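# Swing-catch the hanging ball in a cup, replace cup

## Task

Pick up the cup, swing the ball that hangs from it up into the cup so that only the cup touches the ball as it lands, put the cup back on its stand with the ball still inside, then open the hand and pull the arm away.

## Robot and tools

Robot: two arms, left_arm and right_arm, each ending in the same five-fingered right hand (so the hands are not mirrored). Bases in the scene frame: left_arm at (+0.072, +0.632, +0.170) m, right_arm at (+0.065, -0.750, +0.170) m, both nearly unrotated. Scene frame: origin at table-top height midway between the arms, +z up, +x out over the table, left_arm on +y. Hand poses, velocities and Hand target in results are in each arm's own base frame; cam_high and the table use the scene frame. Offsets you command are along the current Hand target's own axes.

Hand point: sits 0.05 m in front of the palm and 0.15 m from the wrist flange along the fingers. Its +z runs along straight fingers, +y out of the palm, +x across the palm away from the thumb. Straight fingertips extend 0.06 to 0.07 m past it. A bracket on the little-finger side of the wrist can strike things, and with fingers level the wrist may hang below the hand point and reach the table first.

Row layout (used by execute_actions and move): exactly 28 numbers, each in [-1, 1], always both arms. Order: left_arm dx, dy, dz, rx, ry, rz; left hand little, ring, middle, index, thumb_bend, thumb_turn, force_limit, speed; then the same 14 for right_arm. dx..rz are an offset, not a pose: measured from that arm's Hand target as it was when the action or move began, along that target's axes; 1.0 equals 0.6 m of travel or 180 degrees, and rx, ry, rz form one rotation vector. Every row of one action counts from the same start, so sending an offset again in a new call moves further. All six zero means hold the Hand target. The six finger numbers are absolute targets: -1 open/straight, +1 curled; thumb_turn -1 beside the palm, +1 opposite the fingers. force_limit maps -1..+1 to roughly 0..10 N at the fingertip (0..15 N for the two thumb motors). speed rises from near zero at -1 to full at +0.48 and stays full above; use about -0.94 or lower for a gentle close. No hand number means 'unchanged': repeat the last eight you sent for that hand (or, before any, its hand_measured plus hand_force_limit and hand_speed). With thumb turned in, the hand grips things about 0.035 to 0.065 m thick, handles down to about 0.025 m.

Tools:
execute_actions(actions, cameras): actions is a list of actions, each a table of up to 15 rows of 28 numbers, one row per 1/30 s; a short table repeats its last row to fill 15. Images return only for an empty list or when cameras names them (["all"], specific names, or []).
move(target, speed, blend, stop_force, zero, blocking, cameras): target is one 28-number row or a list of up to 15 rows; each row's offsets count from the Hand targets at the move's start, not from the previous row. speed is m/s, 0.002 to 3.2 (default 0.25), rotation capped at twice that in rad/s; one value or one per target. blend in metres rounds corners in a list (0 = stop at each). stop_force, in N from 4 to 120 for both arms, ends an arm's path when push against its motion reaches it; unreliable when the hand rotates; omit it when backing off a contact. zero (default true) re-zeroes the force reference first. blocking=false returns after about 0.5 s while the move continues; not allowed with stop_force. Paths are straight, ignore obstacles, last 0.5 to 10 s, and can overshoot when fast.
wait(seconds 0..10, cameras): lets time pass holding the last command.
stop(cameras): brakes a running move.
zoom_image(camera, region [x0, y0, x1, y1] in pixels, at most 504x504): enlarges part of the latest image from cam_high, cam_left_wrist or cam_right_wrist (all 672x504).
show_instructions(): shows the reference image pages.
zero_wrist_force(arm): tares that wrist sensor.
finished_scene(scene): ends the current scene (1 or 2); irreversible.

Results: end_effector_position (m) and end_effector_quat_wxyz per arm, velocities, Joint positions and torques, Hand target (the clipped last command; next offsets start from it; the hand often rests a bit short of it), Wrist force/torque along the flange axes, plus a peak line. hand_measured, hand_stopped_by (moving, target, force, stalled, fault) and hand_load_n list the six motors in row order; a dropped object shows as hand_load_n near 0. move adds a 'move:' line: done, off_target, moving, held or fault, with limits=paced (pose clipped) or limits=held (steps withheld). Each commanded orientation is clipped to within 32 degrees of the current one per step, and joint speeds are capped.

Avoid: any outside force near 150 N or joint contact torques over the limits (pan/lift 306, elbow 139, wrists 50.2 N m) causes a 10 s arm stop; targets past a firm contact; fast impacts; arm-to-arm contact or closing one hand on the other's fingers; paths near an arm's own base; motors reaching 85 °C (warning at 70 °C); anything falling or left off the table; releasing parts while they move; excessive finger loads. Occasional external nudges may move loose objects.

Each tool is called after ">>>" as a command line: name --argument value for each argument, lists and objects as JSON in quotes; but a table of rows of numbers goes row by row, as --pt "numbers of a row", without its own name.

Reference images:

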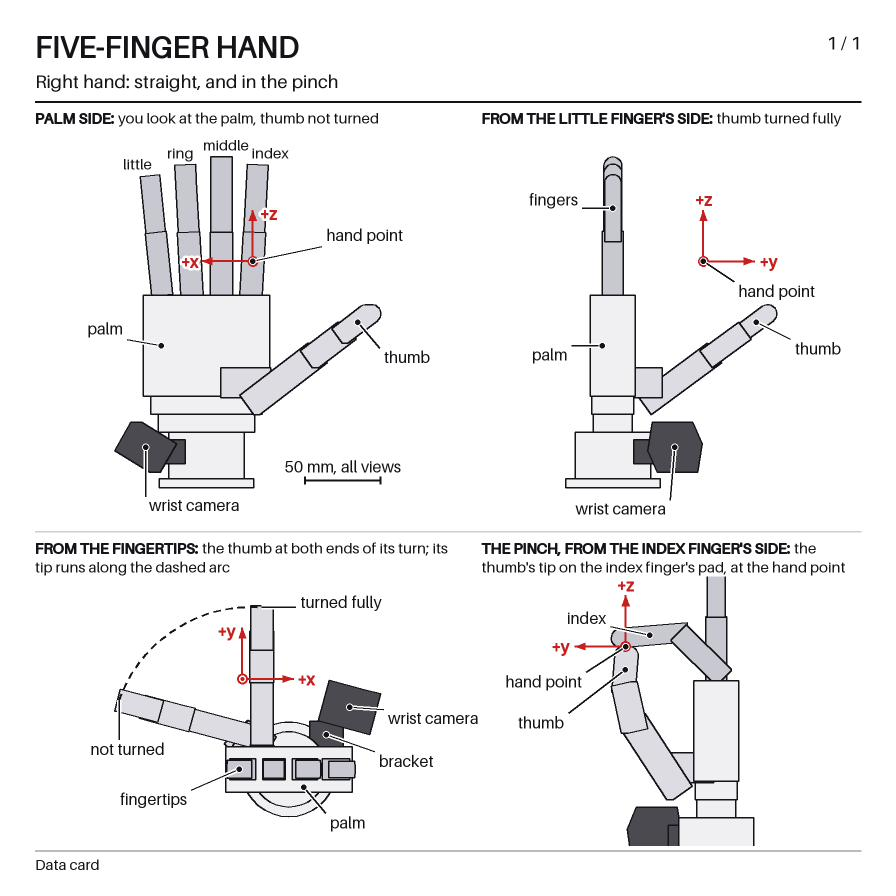

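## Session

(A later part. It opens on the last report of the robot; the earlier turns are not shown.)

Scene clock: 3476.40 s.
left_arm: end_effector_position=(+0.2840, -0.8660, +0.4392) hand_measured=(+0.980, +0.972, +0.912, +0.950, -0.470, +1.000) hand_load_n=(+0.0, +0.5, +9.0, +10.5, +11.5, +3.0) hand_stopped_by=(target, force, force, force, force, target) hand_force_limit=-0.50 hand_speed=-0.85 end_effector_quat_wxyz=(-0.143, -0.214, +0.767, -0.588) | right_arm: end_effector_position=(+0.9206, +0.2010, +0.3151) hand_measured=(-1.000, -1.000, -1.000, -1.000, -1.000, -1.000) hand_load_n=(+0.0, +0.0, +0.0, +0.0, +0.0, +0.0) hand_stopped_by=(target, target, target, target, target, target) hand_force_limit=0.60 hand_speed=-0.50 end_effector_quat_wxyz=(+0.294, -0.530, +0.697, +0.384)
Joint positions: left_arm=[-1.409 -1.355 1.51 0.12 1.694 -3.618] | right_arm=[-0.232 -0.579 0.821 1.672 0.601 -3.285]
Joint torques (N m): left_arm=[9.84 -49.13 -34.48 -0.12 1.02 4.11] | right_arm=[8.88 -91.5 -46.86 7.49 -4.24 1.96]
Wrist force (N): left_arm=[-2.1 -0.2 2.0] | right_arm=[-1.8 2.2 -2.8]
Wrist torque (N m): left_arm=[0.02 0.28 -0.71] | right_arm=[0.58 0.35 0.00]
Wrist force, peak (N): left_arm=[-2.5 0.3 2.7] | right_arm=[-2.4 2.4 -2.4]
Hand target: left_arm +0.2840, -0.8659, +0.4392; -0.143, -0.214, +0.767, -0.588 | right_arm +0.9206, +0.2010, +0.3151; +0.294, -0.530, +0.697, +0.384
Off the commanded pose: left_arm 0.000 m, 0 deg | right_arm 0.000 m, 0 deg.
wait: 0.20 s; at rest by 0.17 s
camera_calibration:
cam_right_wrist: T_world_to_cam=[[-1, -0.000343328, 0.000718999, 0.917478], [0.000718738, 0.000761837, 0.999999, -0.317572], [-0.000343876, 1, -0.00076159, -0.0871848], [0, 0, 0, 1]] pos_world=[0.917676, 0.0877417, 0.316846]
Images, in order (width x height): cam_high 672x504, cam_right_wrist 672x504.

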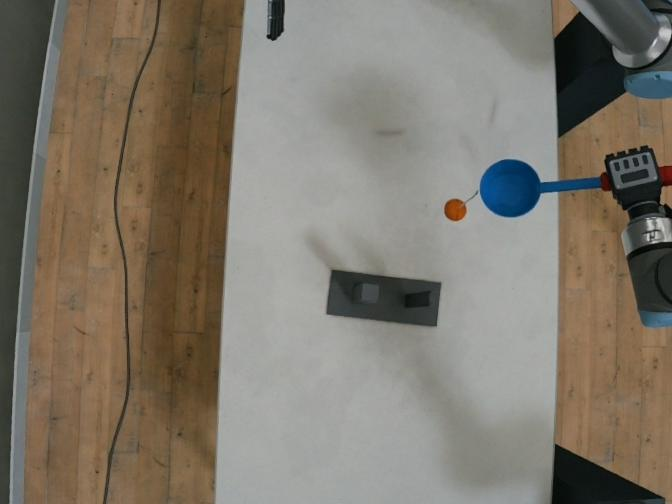

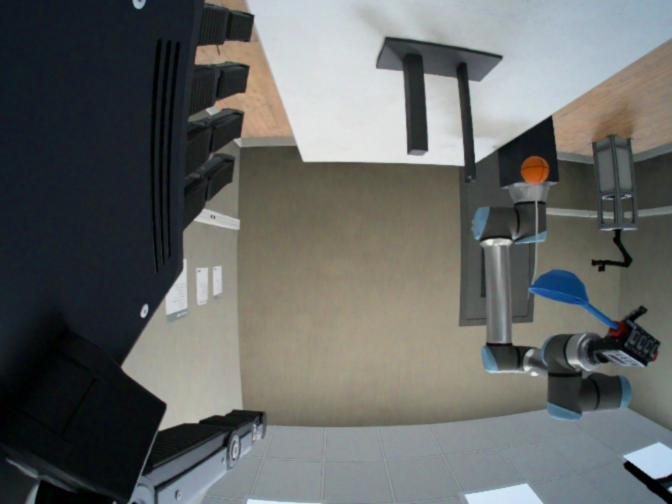

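>>> wait --seconds 0.2 --cameras '["cam_high","cam_right_wrist"]'

>>> execute_actions --actions '[[[0.01257,0.00791,-0.00272,0,0,0,0.98,0.98,0.97,0.97,0.89,1,-0.5,-0.85,0,0,0,0,0,0,-1,-1,-1,-1,-1,-1,0.6,-0.5],[0.02768,0.01783,-0.00729,0,0,0,0.98,0.98,0.97,0.97,0.89,1,-0.5,-0.85,0,0,0,0,0,0,-1,-1,-1,-1,-1,-1,0.6,-0.5],[0.04087,0.02558,-0.00843,0,0,0,0.98,0.98,0.97,0.97,0.89,1,-0.5,-0.85,0,0,0,0,0,0,-1,-1,-1,-1,-1,-1,0.6,-0.5],[0.05377,0.03317,-0.00955,0,0,0,0.98,0.98,0.97,0.97,0.89,1,-0.5,-0.85,0,0,0,0,0,0,-1,-1,-1,-1,-1,-1,0.6,-0.5],[0.06668,0.04075,-0.01067,0,0,0,0.98,0.98,0.97,0.97,0.89,1,-0.5,-0.85,0,0,0,0,0,0,-1,-1,-1,-1,-1,-1,0.6,-0.5],[0.07958,0.04833,-0.01179,0,0,0,0.98,0.98,0.97,0.97,0.89,1,-0.5,-0.85,0,0,0,0,0,0,-1,-1,-1,-1,-1,-1,0.6,-0.5],[0.09248,0.05592,-0.01291,0,0,0,0.98,0.98,0.97,0.97,0.89,1,-0.5,-0.85,0,0,0,0,0,0,-1,-1,-1,-1,-1,-1,0.6,-0.5],[0.10538,0.0635,-0.01403,0,0,0,0.98,0.98,0.97,0.97,0.89,1,-0.5,-0.85,0,0,0,0,0,0,-1,-1,-1,-1,-1,-1,0.6,-0.5],[0.11829,0.07108,-0.01515,0,0,0,0.98,0.98,0.97,0.97,0.89,1,-0.5,-0.85,0,0,0,0,0,0,-1,-1,-1,-1,-1,-1,0.6,-0.5],[0.13119,0.07867,-0.01627,0,0,0,0.98,0.98,0.97,0.97,0.89,1,-0.5,-0.85,0,0,0,0,0,0,-1,-1,-1,-1,-1,-1,0.6,-0.5],[0.14409,0.08625,-0.01739,0,0,0,0.98,0.98,0.97,0.97,0.89,1,-0.5,-0.85,0,0,0,0,0,0,-1,-1,-1,-1,-1,-1,0.6,-0.5],[0.1147,0.06514,-0.00278,0,0,0,0.98,0.98,0.97,0.97,0.89,1,-0.5,-0.85,0,0,0,0,0,0,-1,-1,-1,-1,-1,-1,0.6,-0.5],[0.07667,0.03992,0.00948,0,0,0,0.98,0.98,0.97,0.97,0.89,1,-0.5,-0.85,0,0,0,0,0,0,-1,-1,-1,-1,-1,-1,0.6,-0.5],[0.02983,0.01052,0.01942,0,0,0,0.98,0.98,0.97,0.97,0.89,1,-0.5,-0.85,0,0,0,0,0,0,-1,-1,-1,-1,-1,-1,0.6,-0.5],[-0.01577,-0.01716,0.02614,0,0,0,0.98,0.98,0.97,0.97,0.89,1,-0.5,-0.85,0,0,0,0,0,0,-1,-1,-1,-1,-1,-1,0.6,-0.5]],[[-0.04119,-0.02234,-0.00229,0,0,0,0.98,0.98,0.97,0.97,0.89,1,-0.5,-0.85,0,0,0,0,0,0,-1,-1,-1,-1,-1,-1,0.6,-0.5],[-0.09136,-0.05183,0.00206,0,0,0,0.98,0.98,0.97,0.97,0.89,1,-0.5,-0.85,0,0,0,0,0,0,-1,-1,-1,-1,-1,-1,0.6,-0.5],[-0.14154,-0.08132,0.00642,0,0,0,0.98,0.98,0.97,0.97,0.89,1,-0.5,-0.85,0,0,0,0,0,0,-1,-1,-1,-1,-1,-1,0.6,-0.5],[-0.19172,-0.11081,0.01077,0,0,0,0.98,0.98,0.97,0.97,0.89,1,-0.5,-0.85,0,0,0,0,0,0,-1,-1,-1,-1,-1,-1,0.6,-0.5],[-0.24189,-0.1403,0.01513,0,0,0,0.98,0.98,0.97,0.97,0.89,1,-0.5,-0.85,0,0,0,0,0,0,-1,-1,-1,-1,-1,-1,0.6,-0.5],[-0.29207,-0.16979,0.01948,0,0,0,0.98,0.98,0.97,0.97,0.89,1,-0.5,-0.85,0,0,0,0,0,0,-1,-1,-1,-1,-1,-1,0.6,-0.5],[-0.34224,-0.19928,0.02384,0,0,0,0.98,0.98,0.97,0.97,0.89,1,-0.5,-0.85,0,0,0,0,0,0,-1,-1,-1,-1,-1,-1,0.6,-0.5],[-0.39242,-0.22878,0.02819,0,0,0,0.98,0.98,0.97,0.97,0.89,1,-0.5,-0.85,0,0,0,0,0,0,-1,-1,-1,-1,-1,-1,0.6,-0.5],[-0.4426,-0.25827,0.03254,0,0,0,0.98,0.98,0.97,0.97,0.89,1,-0.5,-0.85,0,0,0,0,0,0,-1,-1,-1,-1,-1,-1,0.6,-0.5],[-0.49277,-0.28776,0.0369,0,0,0,0.98,0.98,0.97,0.97,0.89,1,-0.5,-0.85,0,0,0,0,0,0,-1,-1,-1,-1,-1,-1,0.6,-0.5],[-0.49227,-0.28285,0.02234,0,0,0,0.98,0.98,0.97,0.97,0.89,1,-0.5,-0.85,0,0,0,0,0,0,-1,-1,-1,-1,-1,-1,0.6,-0.5],[-0.4966,-0.28331,0.0162,0,0,0,0.98,0.98,0.97,0.97,0.89,1,-0.5,-0.85,0,0,0,0,0,0,-1,-1,-1,-1,-1,-1,0.6,-0.5],[-0.4879,-0.27655,0.01022,0,0,0,0.98,0.98,0.97,0.97,0.89,1,-0.5,-0.85,0,0,0,0,0,0,-1,-1,-1,-1,-1,-1,0.6,-0.5],[-0.50821,-0.29081,0.01932,0,0,0,0.98,0.98,0.97,0.97,0.89,1,-0.5,-0.85,0,0,0,0,0,0,-1,-1,-1,-1,-1,-1,0.6,-0.5],[-0.50821,-0.29081,0.01932,0,0,0,0.98,0.98,0.97,0.97,0.89,1,-0.5,-0.85,0,0,0,0,0,0,-1,-1,-1,-1,-1,-1,0.6,-0.5]]]' --cameras '["cam_right_wrist","cam_high"]'

>>> wait --seconds 0.03 --cameras '["cam_right_wrist","cam_high"]'

>>> wait --seconds 0.03 --cameras '["cam_right_wrist","cam_high"]'

>>> wait --seconds 0.03 --cameras '["cam_right_wrist","cam_high"]'

>>> wait --seconds 0.03 --cameras '["cam_right_wrist","cam_high"]'

>>> wait --seconds 0.03 --cameras '["cam_right_wrist","cam_high"]'

>>> wait --seconds 0.03 --cameras '["cam_right_wrist","cam_high"]'

>>> wait --seconds 0.03 --cameras '["cam_right_wrist","cam_high"]'

>>> wait --seconds 0.03 --cameras '["cam_right_wrist","cam_high"]'

Scene clock: 3520.30 s.
left_arm: end_effector_position=(+0.2840, -0.8659, +0.4392) hand_measured=(+0.980, +0.972, +0.912, +0.950, -0.470, +1.000) hand_load_n=(+0.0, +0.5, +9.0, +10.5, +11.5, +3.0) hand_stopped_by=(target, force, force, force, force, target) hand_force_limit=-0.50 hand_speed=-0.85 end_effector_quat_wxyz=(-0.143, -0.214, +0.767, -0.588) | right_arm: end_effector_position=(+0.9206, +0.2010, +0.3151) hand_measured=(-1.000, -1.000, -1.000, -1.000, -1.000, -1.000) hand_load_n=(+0.0, +0.0, +0.0, +0.0, +0.0, +0.0) hand_stopped_by=(target, target, target, target, target, target) hand_force_limit=0.60 hand_speed=-0.50 end_effector_quat_wxyz=(+0.294, -0.530, +0.697, +0.384)
Joint positions: left_arm=[-1.409 -1.355 1.51 0.12 1.694 -3.618] | right_arm=[-0.232 -0.579 0.821 1.672 0.601 -3.285]
Joint torques (N m): left_arm=[-2.96 -49.54 -32.27 0.11 -2 3.36] | right_arm=[8.81 -92.22 -45.44 7.09 -3.96 0.26]
Wrist force (N): left_arm=[-2.1 -0.1 2.0] | right_arm=[-2.1 2.0 -2.3]
Wrist torque (N m): left_arm=[0.03 0.28 -0.71] | right_arm=[0.52 0.39 -0.02]
Wrist force, peak (N): left_arm=[-3.0 0.1 2.6] | right_arm=[-2.6 2.0 -3.3]
Hand target: left_arm +0.2840, -0.8659, +0.4392; -0.143, -0.214, +0.767, -0.588 | right_arm +0.9206, +0.2010, +0.3151; +0.294, -0.530, +0.697, +0.384
Off the commanded pose: left_arm 0.000 m, 0 deg | right_arm 0.000 m, 0 deg.
wait: 0.20 s; at rest from the start
camera_calibration:
cam_right_wrist: T_world_to_cam=[[-1, -0.000343328, 0.000718999, 0.917478], [0.000718738, 0.000761837, 0.999999, -0.317572], [-0.000343876, 1, -0.00076159, -0.0871848], [0, 0, 0, 1]] pos_world=[0.917676, 0.0877417, 0.316846]
Images, in order (width x height): cam_high 672x504, cam_right_wrist 672x504.

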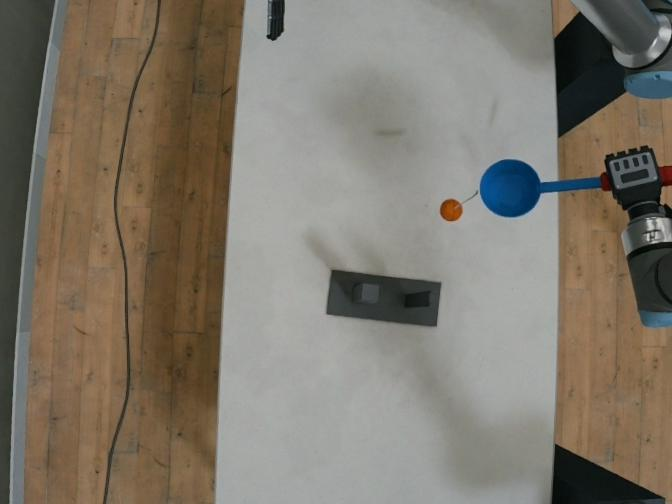

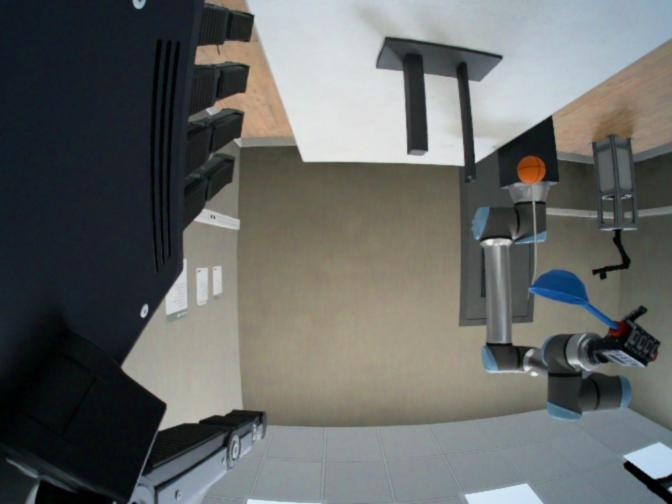

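Scene clock: 3521.73 s.
left_arm: end_effector_position=(+0.6283, -0.8777, +0.4387) hand_measured=(+0.980, +0.972, +0.912, +0.950, -0.470, +1.000) hand_load_n=(+0.0, +1.0, +9.0, +10.0, +12.0, +3.0) hand_stopped_by=(target, force, force, force, force, target) hand_force_limit=-0.50 hand_speed=-0.85 end_effector_quat_wxyz=(-0.143, -0.214, +0.766, -0.589) | right_arm: end_effector_position=(+0.9206, +0.2010, +0.3151) hand_measured=(-1.000, -1.000, -1.000, -1.000, -1.000, -1.000) hand_load_n=(+0.0, +0.0, +0.0, +0.0, +0.0, +0.0) hand_stopped_by=(target, target, target, target, target, target) hand_force_limit=0.60 hand_speed=-0.50 end_effector_quat_wxyz=(+0.294, -0.530, +0.697, +0.384)
Joint positions: left_arm=[-0.994 -0.984 0.987 0.308 2.091 -3.494] | right_arm=[-0.232 -0.579 0.821 1.672 0.601 -3.285]
Joint torques (N m): left_arm=[1.67 -85.18 -54.95 0.55 1.57 -1.07] | right_arm=[8.89 -92.47 -45.09 7.3 -3.81 0.72]
Wrist force (N): left_arm=[-1.4 -0.5 2.3] | right_arm=[-2.0 2.1 -2.5]
Wrist torque (N m): left_arm=[-0.04 0.20 -0.49] | right_arm=[0.55 0.37 -0.02]
Wrist force, peak (N): left_arm=[13.3 8.7 1.9] | right_arm=[-2.4 1.8 -3.0]
Hand target: left_arm +0.6288, -0.8786, +0.4390; -0.143, -0.214, +0.767, -0.588 | right_arm +0.9206, +0.2010, +0.3151; +0.294, -0.530, +0.697, +0.384
Off the commanded pose: left_arm 0.001 m, 0 deg; position clipped at the end of an earlier action of this call | right_arm 0.000 m, 0 deg.
camera_calibration:
cam_right_wrist: T_world_to_cam=[[-1, -0.000343328, 0.000718999, 0.917478], [0.000718738, 0.000761837, 0.999999, -0.317572], [-0.000343876, 1, -0.00076159, -0.0871848], [0, 0, 0, 1]] pos_world=[0.917676, 0.0877417, 0.316846]
Images, in order (width x height): cam_high 672x504, cam_right_wrist 672x504.

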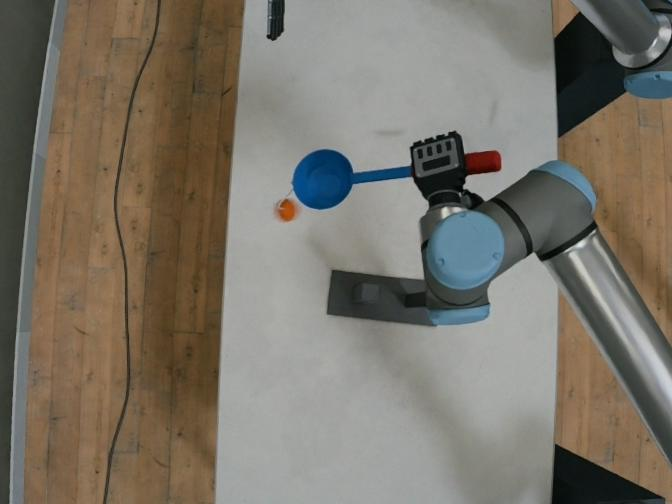

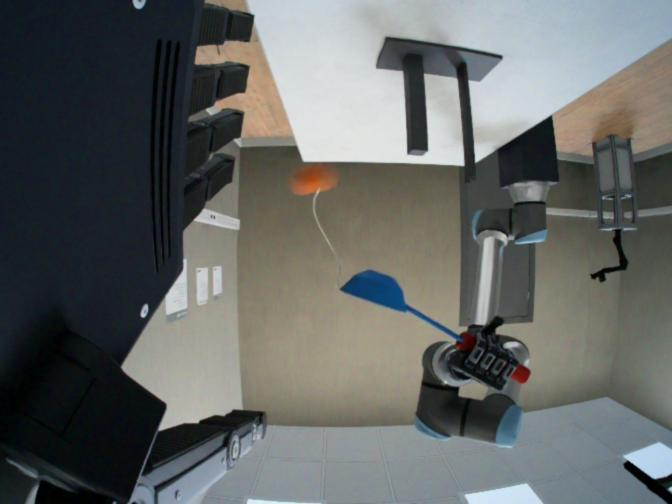

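Scene clock: 3521.77 s.
left_arm: end_effector_position=(+0.6283, -0.8777, +0.4387) hand_measured=(+0.980, +0.972, +0.912, +0.950, -0.470, +1.000) hand_load_n=(+0.0, +0.5, +9.0, +11.5, +12.0, +2.5) hand_stopped_by=(target, force, force, force, force, target) hand_force_limit=-0.50 hand_speed=-0.85 end_effector_quat_wxyz=(-0.143, -0.214, +0.766, -0.589) | right_arm: end_effector_position=(+0.9206, +0.2010, +0.3151) hand_measured=(-1.000, -1.000, -1.000, -1.000, -1.000, -1.000) hand_load_n=(+0.0, +0.0, +0.0, +0.5, +0.0, +0.0) hand_stopped_by=(target, target, target, target, target, target) hand_force_limit=0.60 hand_speed=-0.50 end_effector_quat_wxyz=(+0.294, -0.530, +0.697, +0.384)
Joint positions: left_arm=[-0.994 -0.984 0.987 0.308 2.091 -3.494] | right_arm=[-0.232 -0.579 0.821 1.672 0.601 -3.285]
Joint torques (N m): left_arm=[-2.5 -91.72 -50.27 0.74 0.77 -0.61] | right_arm=[6.73 -92.31 -45.43 7.4 -3.79 0.49]
Wrist force (N): left_arm=[-2.3 2.1 2.8] | right_arm=[-2.2 1.9 -2.6]
Wrist torque (N m): left_arm=[0.02 0.32 -0.98] | right_arm=[0.53 0.40 -0.03]
Wrist force, peak (N): left_arm=[-2.3 2.1 2.8] | right_arm=[-2.2 1.9 -2.6]
Hand target: left_arm +0.6288, -0.8786, +0.4390; -0.143, -0.214, +0.767, -0.588 | right_arm +0.9206, +0.2010, +0.3151; +0.294, -0.530, +0.697, +0.384
Off the commanded pose: left_arm 0.001 m, 0 deg | right_arm 0.000 m, 0 deg.
wait: 0.03 s; no rest
camera_calibration:
cam_right_wrist: T_world_to_cam=[[-1, -0.000343328, 0.000718999, 0.917478], [0.000718738, 0.000761837, 0.999999, -0.317572], [-0.000343876, 1, -0.00076159, -0.0871848], [0, 0, 0, 1]] pos_world=[0.917676, 0.0877417, 0.316846]
Images, in order (width x height): cam_high 672x504, cam_right_wrist 672x504.

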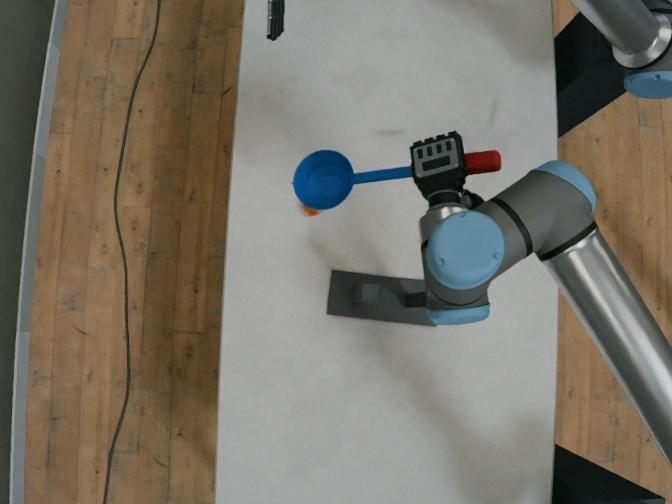

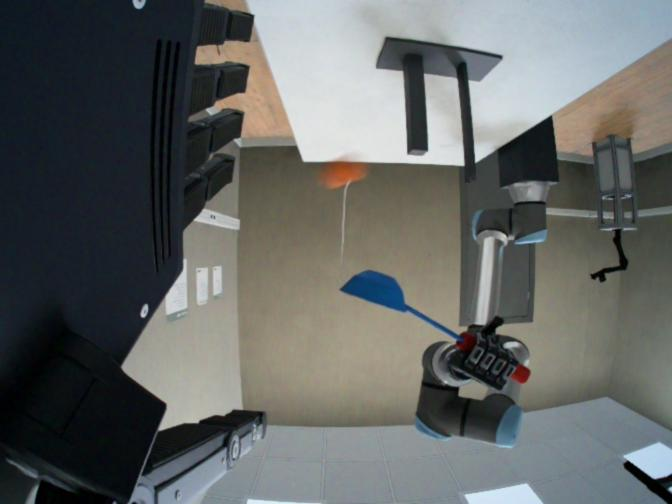

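Scene clock: 3521.80 s.
left_arm: end_effector_position=(+0.6283, -0.8777, +0.4387) hand_measured=(+0.980, +0.972, +0.912, +0.950, -0.470, +1.000) hand_load_n=(+0.0, +0.5, +9.0, +12.0, +11.5, +3.0) hand_stopped_by=(target, force, force, force, force, target) hand_force_limit=-0.50 hand_speed=-0.85 end_effector_quat_wxyz=(-0.143, -0.214, +0.766, -0.589) | right_arm: end_effector_position=(+0.9206, +0.2010, +0.3151) hand_measured=(-1.000, -1.000, -1.000, -1.000, -1.000, -1.000) hand_load_n=(+0.0, +0.0, +0.0, +0.0, +0.0, +0.0) hand_stopped_by=(target, target, target, target, target, target) hand_force_limit=0.60 hand_speed=-0.50 end_effector_quat_wxyz=(+0.294, -0.530, +0.697, +0.384)
Joint positions: left_arm=[-0.994 -0.984 0.987 0.308 2.091 -3.494] | right_arm=[-0.232 -0.579 0.821 1.672 0.601 -3.285]
Joint torques (N m): left_arm=[-0.6 -95.49 -46.45 0.56 0.86 -0.68] | right_arm=[9.97 -93.24 -45.97 7.19 -3.79 0.76]
Wrist force (N): left_arm=[-1.9 -1.1 2.8] | right_arm=[-1.8 1.9 -2.4]
Wrist torque (N m): left_arm=[-0.04 0.27 -0.26] | right_arm=[0.52 0.35 -0.01]
Wrist force, peak (N): left_arm=[-1.9 -1.1 2.8] | right_arm=[-1.8 1.9 -2.4]
Hand target: left_arm +0.6288, -0.8786, +0.4390; -0.143, -0.214, +0.767, -0.588 | right_arm +0.9206, +0.2010, +0.3151; +0.294, -0.530, +0.697, +0.384
Off the commanded pose: left_arm 0.001 m, 0 deg | right_arm 0.000 m, 0 deg.
wait: 0.03 s; no rest
camera_calibration:
cam_right_wrist: T_world_to_cam=[[-1, -0.000343328, 0.000718999, 0.917478], [0.000718738, 0.000761837, 0.999999, -0.317572], [-0.000343876, 1, -0.00076159, -0.0871848], [0, 0, 0, 1]] pos_world=[0.917676, 0.0877417, 0.316846]
Images, in order (width x height): cam_high 672x504, cam_right_wrist 672x504.

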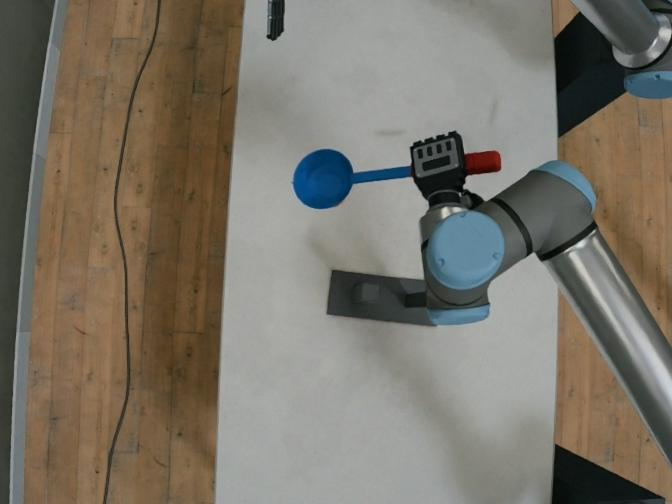

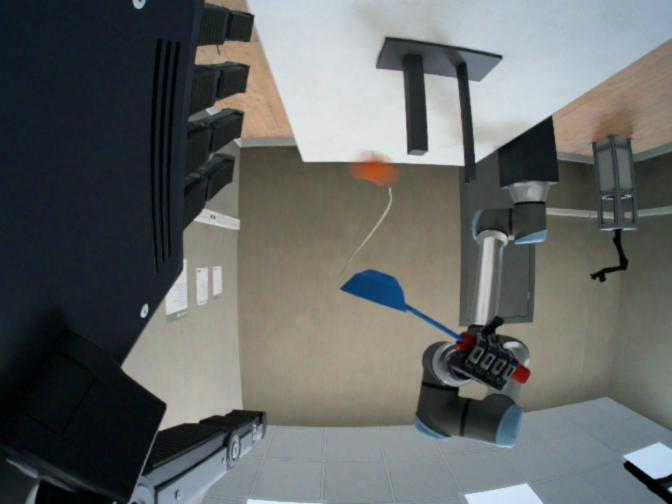

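Scene clock: 3521.83 s.
left_arm: end_effector_position=(+0.6283, -0.8777, +0.4387) hand_measured=(+0.980, +0.972, +0.912, +0.950, -0.470, +1.000) hand_load_n=(+0.0, +0.5, +9.0, +10.0, +11.5, +2.5) hand_stopped_by=(target, force, force, force, force, target) hand_force_limit=-0.50 hand_speed=-0.85 end_effector_quat_wxyz=(-0.143, -0.214, +0.766, -0.589) | right_arm: end_effector_position=(+0.9206, +0.2010, +0.3151) hand_measured=(-1.000, -1.000, -1.000, -1.000, -1.000, -1.000) hand_load_n=(+0.0, +0.0, +0.0, +0.0, +0.0, +0.0) hand_stopped_by=(target, target, target, target, target, target) hand_force_limit=0.60 hand_speed=-0.50 end_effector_quat_wxyz=(+0.294, -0.530, +0.697, +0.384)
Joint positions: left_arm=[-0.994 -0.984 0.987 0.308 2.091 -3.494] | right_arm=[-0.232 -0.579 0.821 1.672 0.601 -3.285]
Joint torques (N m): left_arm=[1.87 -94.17 -46.3 -0.1 0.95 -0.76] | right_arm=[9.46 -93.26 -45.02 7.14 -3.66 0.44]
Wrist force (N): left_arm=[-1.4 0.8 2.1] | right_arm=[-1.9 1.7 -2.5]
Wrist torque (N m): left_arm=[-0.01 0.10 -0.69] | right_arm=[0.49 0.35 -0.02]
Wrist force, peak (N): left_arm=[-1.4 0.8 2.1] | right_arm=[-1.9 1.7 -2.5]
Hand target: left_arm +0.6288, -0.8786, +0.4390; -0.143, -0.214, +0.767, -0.588 | right_arm +0.9206, +0.2010, +0.3151; +0.294, -0.530, +0.697, +0.384
Off the commanded pose: left_arm 0.001 m, 0 deg | right_arm 0.000 m, 0 deg.
wait: 0.03 s; no rest
camera_calibration:
cam_right_wrist: T_world_to_cam=[[-1, -0.000343328, 0.000718999, 0.917478], [0.000718738, 0.000761837, 0.999999, -0.317572], [-0.000343876, 1, -0.00076159, -0.0871848], [0, 0, 0, 1]] pos_world=[0.917676, 0.0877417, 0.316846]
Images, in order (width x height): cam_high 672x504, cam_right_wrist 672x504.

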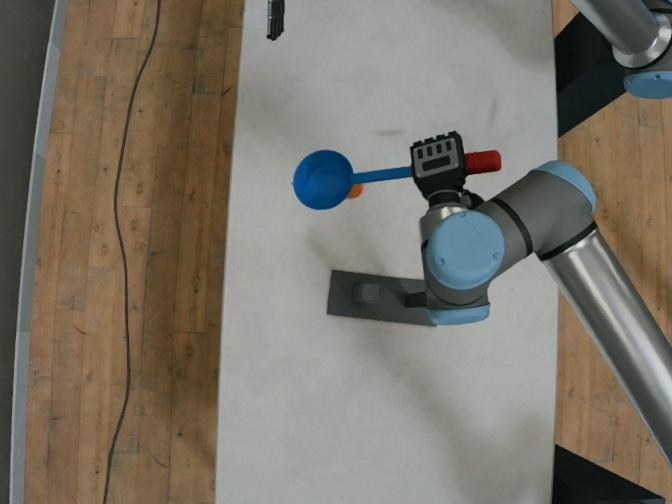

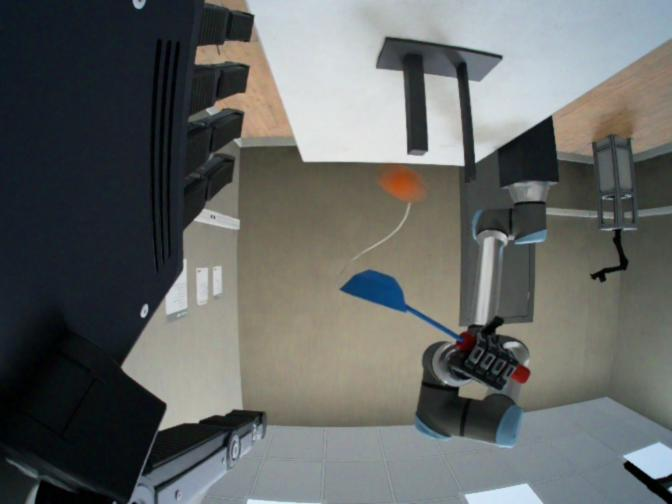

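Scene clock: 3521.87 s.
left_arm: end_effector_position=(+0.6283, -0.8777, +0.4387) hand_measured=(+0.980, +0.972, +0.912, +0.950, -0.470, +1.000) hand_load_n=(+0.0, +0.0, +9.0, +11.0, +11.5, +2.5) hand_stopped_by=(target, force, force, force, force, target) hand_force_limit=-0.50 hand_speed=-0.85 end_effector_quat_wxyz=(-0.143, -0.214, +0.766, -0.589) | right_arm: end_effector_position=(+0.9206, +0.2010, +0.3151) hand_measured=(-1.000, -1.000, -1.000, -1.000, -1.000, -1.000) hand_load_n=(+0.0, +0.0, +0.0, +0.0, +0.0, +0.0) hand_stopped_by=(target, target, target, target, target, target) hand_force_limit=0.60 hand_speed=-0.50 end_effector_quat_wxyz=(+0.294, -0.530, +0.697, +0.384)
Joint positions: left_arm=[-0.994 -0.984 0.987 0.308 2.091 -3.494] | right_arm=[-0.232 -0.579 0.821 1.672 0.601 -3.285]
Joint torques (N m): left_arm=[3.23 -94.49 -45.91 -0.24 0.6 -0.23] | right_arm=[6.98 -92.82 -44.8 7.22 -3.88 0.5]
Wrist force (N): left_arm=[-1.6 0.4 3.2] | right_arm=[-2.3 1.5 -2.9]
Wrist torque (N m): left_arm=[0.00 0.38 -0.58] | right_arm=[0.48 0.42 -0.05]
Wrist force, peak (N): left_arm=[-1.6 0.4 3.2] | right_arm=[-2.3 1.5 -2.9]
Hand target: left_arm +0.6288, -0.8786, +0.4390; -0.143, -0.214, +0.767, -0.588 | right_arm +0.9206, +0.2010, +0.3151; +0.294, -0.530, +0.697, +0.384
Off the commanded pose: left_arm 0.001 m, 0 deg | right_arm 0.000 m, 0 deg.
wait: 0.03 s; no rest
camera_calibration:
cam_right_wrist: T_world_to_cam=[[-1, -0.000343328, 0.000718999, 0.917478], [0.000718738, 0.000761837, 0.999999, -0.317572], [-0.000343876, 1, -0.00076159, -0.0871848], [0, 0, 0, 1]] pos_world=[0.917676, 0.0877417, 0.316846]
Images, in order (width x height): cam_high 672x504, cam_right_wrist 672x504.

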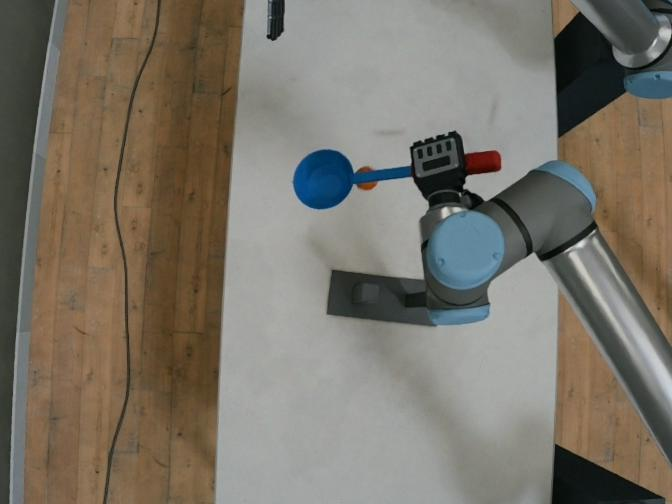

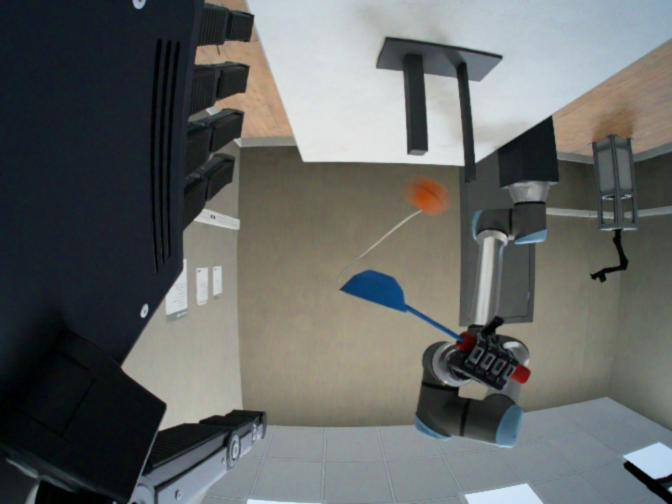

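Scene clock: 3521.90 s.
left_arm: end_effector_position=(+0.6283, -0.8777, +0.4387) hand_measured=(+0.980, +0.972, +0.912, +0.950, -0.470, +1.000) hand_load_n=(+0.0, +0.5, +9.0, +11.0, +11.5, +3.0) hand_stopped_by=(target, force, force, force, force, target) hand_force_limit=-0.50 hand_speed=-0.85 end_effector_quat_wxyz=(-0.143, -0.214, +0.766, -0.589) | right_arm: end_effector_position=(+0.9206, +0.2010, +0.3151) hand_measured=(-1.000, -1.000, -1.000, -1.000, -1.000, -1.000) hand_load_n=(+0.0, +0.0, +0.0, +0.0, +0.0, +0.0) hand_stopped_by=(target, target, target, target, target, target) hand_force_limit=0.60 hand_speed=-0.50 end_effector_quat_wxyz=(+0.294, -0.530, +0.697, +0.384)
Joint positions: left_arm=[-0.994 -0.984 0.987 0.308 2.091 -3.494] | right_arm=[-0.232 -0.579 0.821 1.672 0.601 -3.285]
Joint torques (N m): left_arm=[3.02 -92.62 -46.27 -0.29 0.52 -0.21] | right_arm=[9.05 -92.1 -45.1 7.36 -3.91 0.35]
Wrist force (N): left_arm=[-2.2 0.1 2.5] | right_arm=[-1.9 1.6 -2.2]
Wrist torque (N m): left_arm=[0.02 0.25 -0.47] | right_arm=[0.46 0.35 -0.03]
Wrist force, peak (N): left_arm=[-2.2 0.1 2.5] | right_arm=[-1.9 1.6 -2.2]
Hand target: left_arm +0.6288, -0.8786, +0.4390; -0.143, -0.214, +0.767, -0.588 | right_arm +0.9206, +0.2010, +0.3151; +0.294, -0.530, +0.697, +0.384
Off the commanded pose: left_arm 0.001 m, 0 deg | right_arm 0.000 m, 0 deg.
wait: 0.03 s; no rest
camera_calibration:
cam_right_wrist: T_world_to_cam=[[-1, -0.000343328, 0.000718999, 0.917478], [0.000718738, 0.000761837, 0.999999, -0.317572], [-0.000343876, 1, -0.00076159, -0.0871848], [0, 0, 0, 1]] pos_world=[0.917676, 0.0877417, 0.316846]
Images, in order (width x height): cam_high 672x504, cam_right_wrist 672x504.

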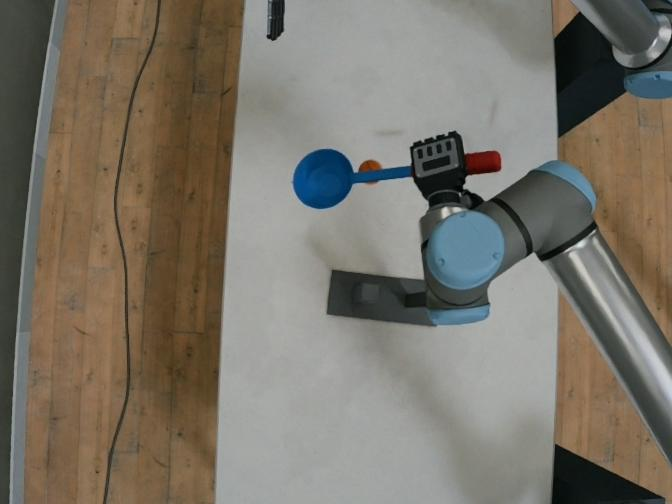

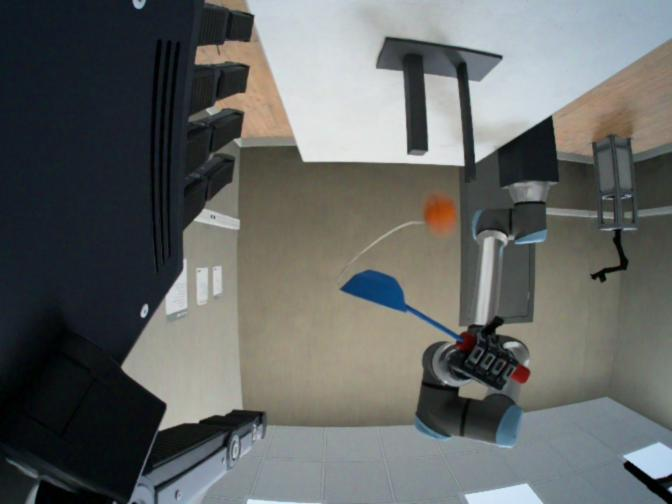

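Scene clock: 3521.93 s.
left_arm: end_effector_position=(+0.6283, -0.8777, +0.4387) hand_measured=(+0.980, +0.972, +0.912, +0.950, -0.470, +1.000) hand_load_n=(+0.0, +0.5, +9.0, +10.5, +11.5, +2.5) hand_stopped_by=(target, force, force, force, force, target) hand_force_limit=-0.50 hand_speed=-0.85 end_effector_quat_wxyz=(-0.143, -0.214, +0.766, -0.589) | right_arm: end_effector_position=(+0.9206, +0.2010, +0.3151) hand_measured=(-1.000, -1.000, -1.000, -1.000, -1.000, -1.000) hand_load_n=(+0.0, +0.0, +0.0, +0.0, +0.0, +0.0) hand_stopped_by=(target, target, target, target, target, target) hand_force_limit=0.60 hand_speed=-0.50 end_effector_quat_wxyz=(+0.294, -0.530, +0.697, +0.384)
Joint positions: left_arm=[-0.994 -0.984 0.987 0.308 2.091 -3.494] | right_arm=[-0.232 -0.579 0.821 1.672 0.601 -3.285]
Joint torques (N m): left_arm=[7.46 -90.1 -46.31 -0.18 0.82 -0.22] | right_arm=[9.17 -92.2 -45.76 7.23 -3.99 0.34]
Wrist force (N): left_arm=[-1.9 -0.2 2.2] | right_arm=[-2.0 1.4 -2.1]
Wrist torque (N m): left_arm=[0.03 0.19 -0.44] | right_arm=[0.42 0.36 -0.04]
Wrist force, peak (N): left_arm=[-1.9 -0.2 2.2] | right_arm=[-2.0 1.4 -2.1]
Hand target: left_arm +0.6288, -0.8786, +0.4390; -0.143, -0.214, +0.767, -0.588 | right_arm +0.9206, +0.2010, +0.3151; +0.294, -0.530, +0.697, +0.384
Off the commanded pose: left_arm 0.001 m, 0 deg | right_arm 0.000 m, 0 deg.
wait: 0.03 s; no rest
camera_calibration:
cam_right_wrist: T_world_to_cam=[[-1, -0.000343328, 0.000718999, 0.917478], [0.000718738, 0.000761837, 0.999999, -0.317572], [-0.000343876, 1, -0.00076159, -0.0871848], [0, 0, 0, 1]] pos_world=[0.917676, 0.0877417, 0.316846]
Images, in order (width x height): cam_high 672x504, cam_right_wrist 672x504.

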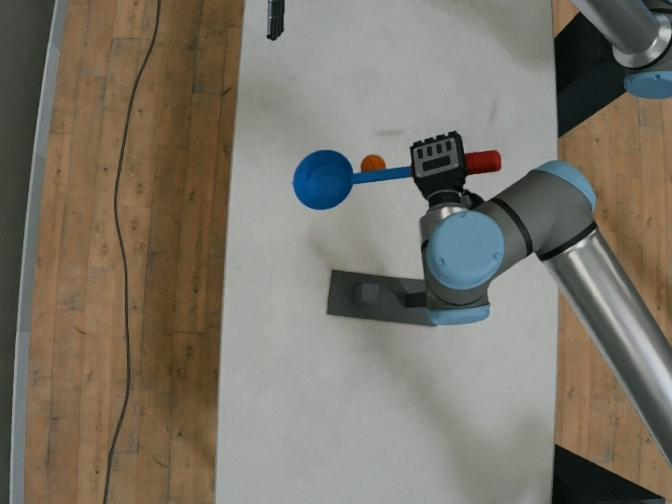

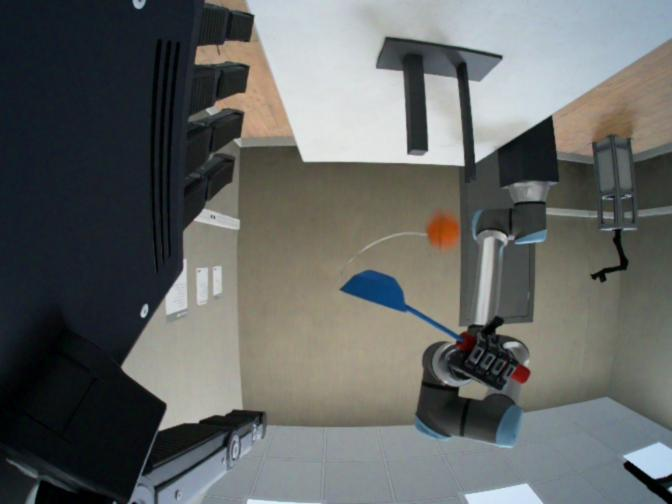

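Scene clock: 3521.97 s.
left_arm: end_effector_position=(+0.6283, -0.8777, +0.4387) hand_measured=(+0.980, +0.972, +0.912, +0.950, -0.470, +1.000) hand_load_n=(+0.0, +0.5, +9.0, +10.5, +11.5, +3.0) hand_stopped_by=(target, force, force, force, force, target) hand_force_limit=-0.50 hand_speed=-0.85 end_effector_quat_wxyz=(-0.143, -0.214, +0.766, -0.589) | right_arm: end_effector_position=(+0.9206, +0.2010, +0.3151) hand_measured=(-1.000, -1.000, -1.000, -1.000, -1.000, -1.000) hand_load_n=(+0.0, +0.0, +0.0, +0.0, +0.0, +0.0) hand_stopped_by=(target, target, target, target, target, target) hand_force_limit=0.60 hand_speed=-0.50 end_effector_quat_wxyz=(+0.294, -0.530, +0.697, +0.384)
Joint positions: left_arm=[-0.994 -0.984 0.987 0.308 2.091 -3.494] | right_arm=[-0.232 -0.579 0.821 1.672 0.601 -3.285]
Joint torques (N m): left_arm=[5.14 -90.13 -47.23 -0.19 0.23 0.18] | right_arm=[8.04 -92.81 -45.36 7.17 -3.96 0.64]
Wrist force (N): left_arm=[-1.3 0.1 3.0] | right_arm=[-2.2 1.5 -2.8]
Wrist torque (N m): left_arm=[-0.01 0.18 -0.48] | right_arm=[0.47 0.41 -0.04]
Wrist force, peak (N): left_arm=[-1.3 0.1 3.0] | right_arm=[-2.2 1.5 -2.8]
Hand target: left_arm +0.6288, -0.8786, +0.4390; -0.143, -0.214, +0.767, -0.588 | right_arm +0.9206, +0.2010, +0.3151; +0.294, -0.530, +0.697, +0.384
Off the commanded pose: left_arm 0.001 m, 0 deg | right_arm 0.000 m, 0 deg.
wait: 0.03 s; no rest
camera_calibration:
cam_right_wrist: T_world_to_cam=[[-1, -0.000343328, 0.000718999, 0.917478], [0.000718738, 0.000761837, 0.999999, -0.317572], [-0.000343876, 1, -0.00076159, -0.0871848], [0, 0, 0, 1]] pos_world=[0.917676, 0.0877417, 0.316846]
Images, in order (width x height): cam_high 672x504, cam_right_wrist 672x504.

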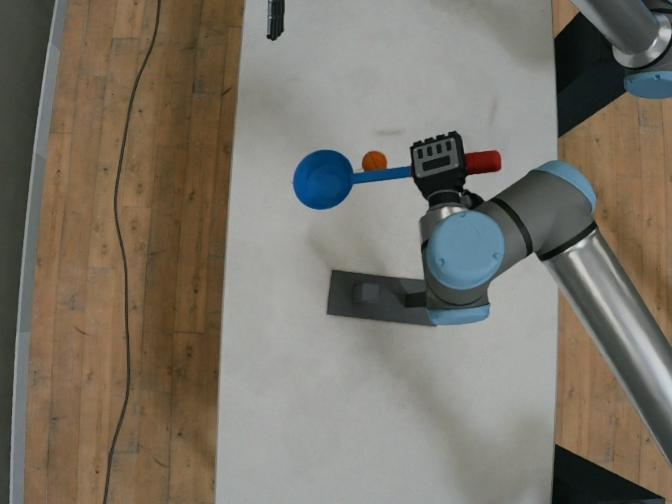

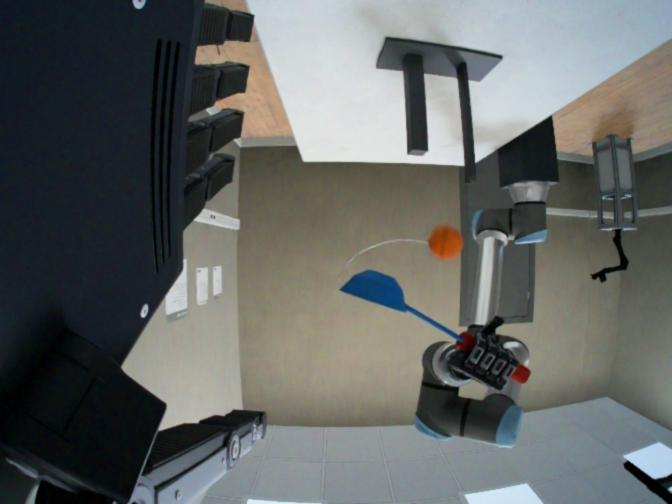

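Scene clock: 3522.00 s.
left_arm: end_effector_position=(+0.6283, -0.8777, +0.4387) hand_measured=(+0.980, +0.972, +0.912, +0.950, -0.470, +1.000) hand_load_n=(+0.0, +0.5, +9.0, +10.0, +12.0, +3.0) hand_stopped_by=(target, force, force, force, force, target) hand_force_limit=-0.50 hand_speed=-0.85 end_effector_quat_wxyz=(-0.143, -0.214, +0.766, -0.589) | right_arm: end_effector_position=(+0.9206, +0.2010, +0.3151) hand_measured=(-1.000, -1.000, -1.000, -1.000, -1.000, -1.000) hand_load_n=(+0.0, +0.0, +0.0, +0.0, +0.0, +0.0) hand_stopped_by=(target, target, target, target, target, target) hand_force_limit=0.60 hand_speed=-0.50 end_effector_quat_wxyz=(+0.294, -0.530, +0.697, +0.384)
Joint positions: left_arm=[-0.994 -0.984 0.987 0.308 2.091 -3.494] | right_arm=[-0.232 -0.579 0.821 1.672 0.601 -3.285]
Joint torques (N m): left_arm=[5.99 -88.88 -47.24 -0.44 0.73 0.45] | right_arm=[9.17 -92.55 -44.52 7.24 -4.11 0.38]
Wrist force (N): left_arm=[-2.2 -0.7 2.7] | right_arm=[-2.2 1.6 -2.8]
Wrist torque (N m): left_arm=[-0.09 0.21 -0.45] | right_arm=[0.50 0.41 -0.05]
Wrist force, peak (N): left_arm=[-2.2 -0.7 2.7] | right_arm=[-2.2 1.6 -2.8]
Hand target: left_arm +0.6288, -0.8786, +0.4390; -0.143, -0.214, +0.767, -0.588 | right_arm +0.9206, +0.2010, +0.3151; +0.294, -0.530, +0.697, +0.384
Off the commanded pose: left_arm 0.001 m, 0 deg | right_arm 0.000 m, 0 deg.
wait: 0.03 s; no rest
camera_calibration:
cam_right_wrist: T_world_to_cam=[[-1, -0.000343328, 0.000718999, 0.917478], [0.000718738, 0.000761837, 0.999999, -0.317572], [-0.000343876, 1, -0.00076159, -0.0871848], [0, 0, 0, 1]] pos_world=[0.917676, 0.0877417, 0.316846]
Images, in order (width x height): cam_high 672x504, cam_right_wrist 672x504.

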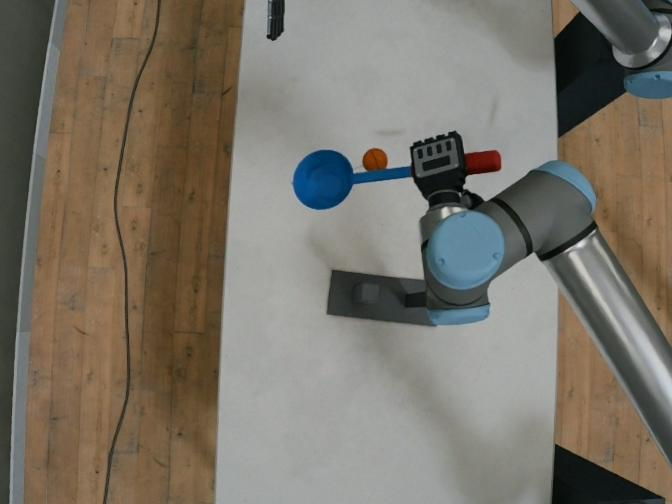

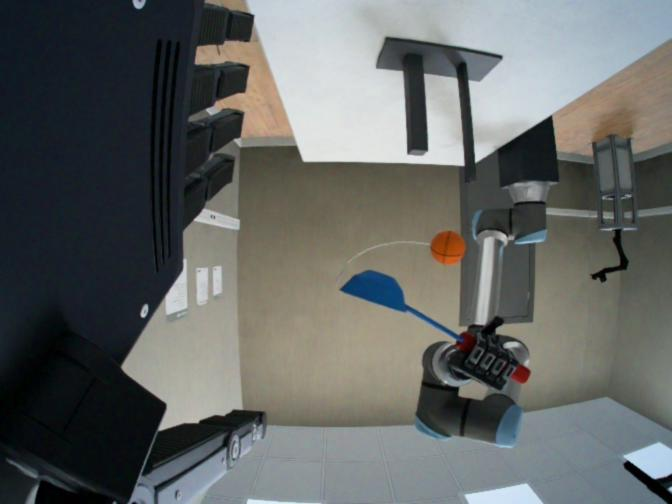

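>>> execute_actions --actions '[]'

Scene clock: 3627.10 s.
left_arm: end_effector_position=(+0.6283, -0.8777, +0.4386) hand_measured=(+0.980, +0.972, +0.912, +0.950, -0.470, +1.000) hand_load_n=(+0.0, +0.5, +9.0, +10.5, +11.5, +3.0) hand_stopped_by=(target, force, force, force, force, target) hand_force_limit=-0.50 hand_speed=-0.85 end_effector_quat_wxyz=(-0.143, -0.214, +0.766, -0.589) | right_arm: end_effector_position=(+0.9206, +0.2010, +0.3151) hand_measured=(-1.000, -1.000, -1.000, -1.000, -1.000, -1.000) hand_load_n=(+0.0, +0.0, +0.0, +0.0, +0.0, +0.0) hand_stopped_by=(target, target, target, target, target, target) hand_force_limit=0.60 hand_speed=-0.50 end_effector_quat_wxyz=(+0.294, -0.530, +0.697, +0.384)
Joint positions: left_arm=[-0.994 -0.984 0.987 0.308 2.091 -3.494] | right_arm=[-0.232 -0.579 0.821 1.672 0.601 -3.285]
Joint velocities: within noise
Joint torques (N m): left_arm=[-4.46 -83.21 -53.6 -1.83 1.33 -2.47] | right_arm=[6.89 -94.53 -44.91 7.41 -4.02 -2.05]
Motor temperatures (°C): left_arm=[34 29 33 35 31 35] | right_arm=[31 38 33 28 33 28]
Wrist force (N): left_arm=[-1.9 -0.2 2.3] | right_arm=[-2.6 1.6 -2.6]
Wrist torque (N m): left_arm=[-0.04 0.27 -0.56] | right_arm=[0.48 0.46 -0.06]
Wrist force, peak (N): left_arm=[-2.8 0.1 3.1] | right_arm=[-2.9 2.2 -2.9]
Hand target: left_arm +0.6288, -0.8786, +0.4390; -0.143, -0.214, +0.767, -0.588 | right_arm +0.9206, +0.2010, +0.3151; +0.294, -0.530, +0.697, +0.384
Off the commanded pose: left_arm 0.001 m, 0 deg | right_arm 0.000 m, 0 deg.
camera_calibration:
cam_left_wrist: T_world_to_cam=[[-0.73047, 0.166329, -0.662381, 0.892214], [0.5869, 0.648848, -0.484299, 0.414605], [0.349231, -0.742516, -0.571583, -0.506318], [0, 0, 0, 1]] pos_world=[0.585226, -0.793366, 0.502375]
cam_right_wrist: T_world_to_cam=[[-1, -0.000343328, 0.000718999, 0.917478], [0.000718738, 0.000761837, 0.999999, -0.317572], [-0.000343876, 1, -0.00076159, -0.0871848], [0, 0, 0, 1]] pos_world=[0.917676, 0.0877417, 0.316846]

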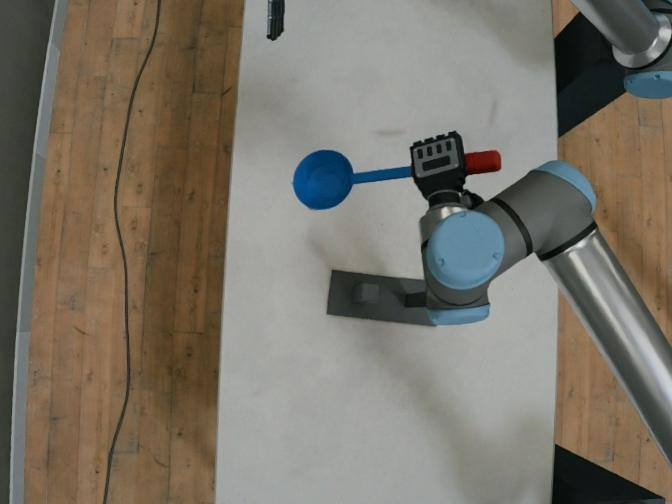

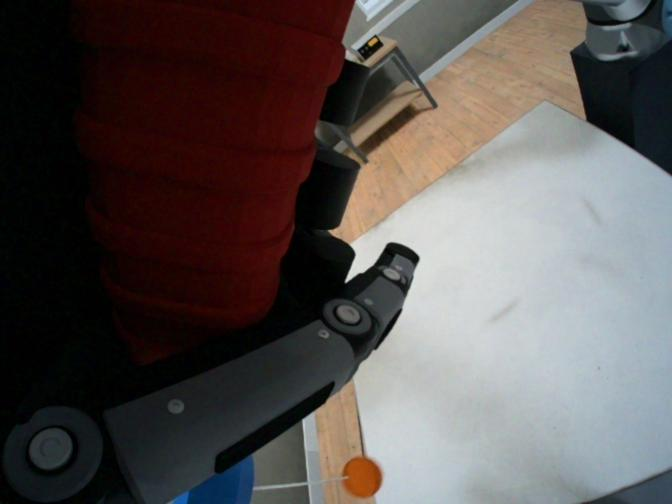

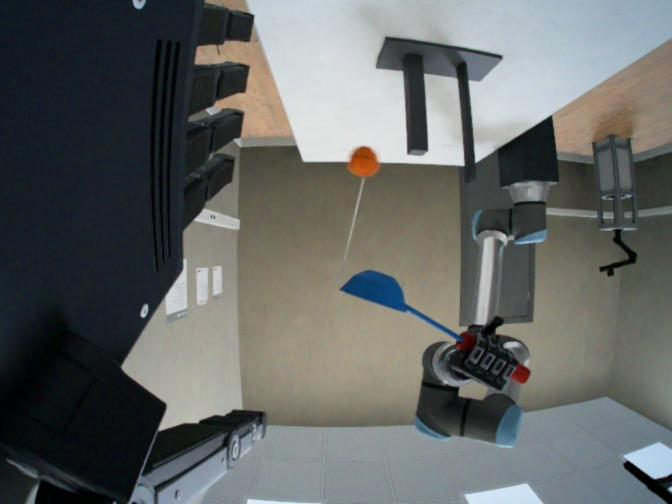

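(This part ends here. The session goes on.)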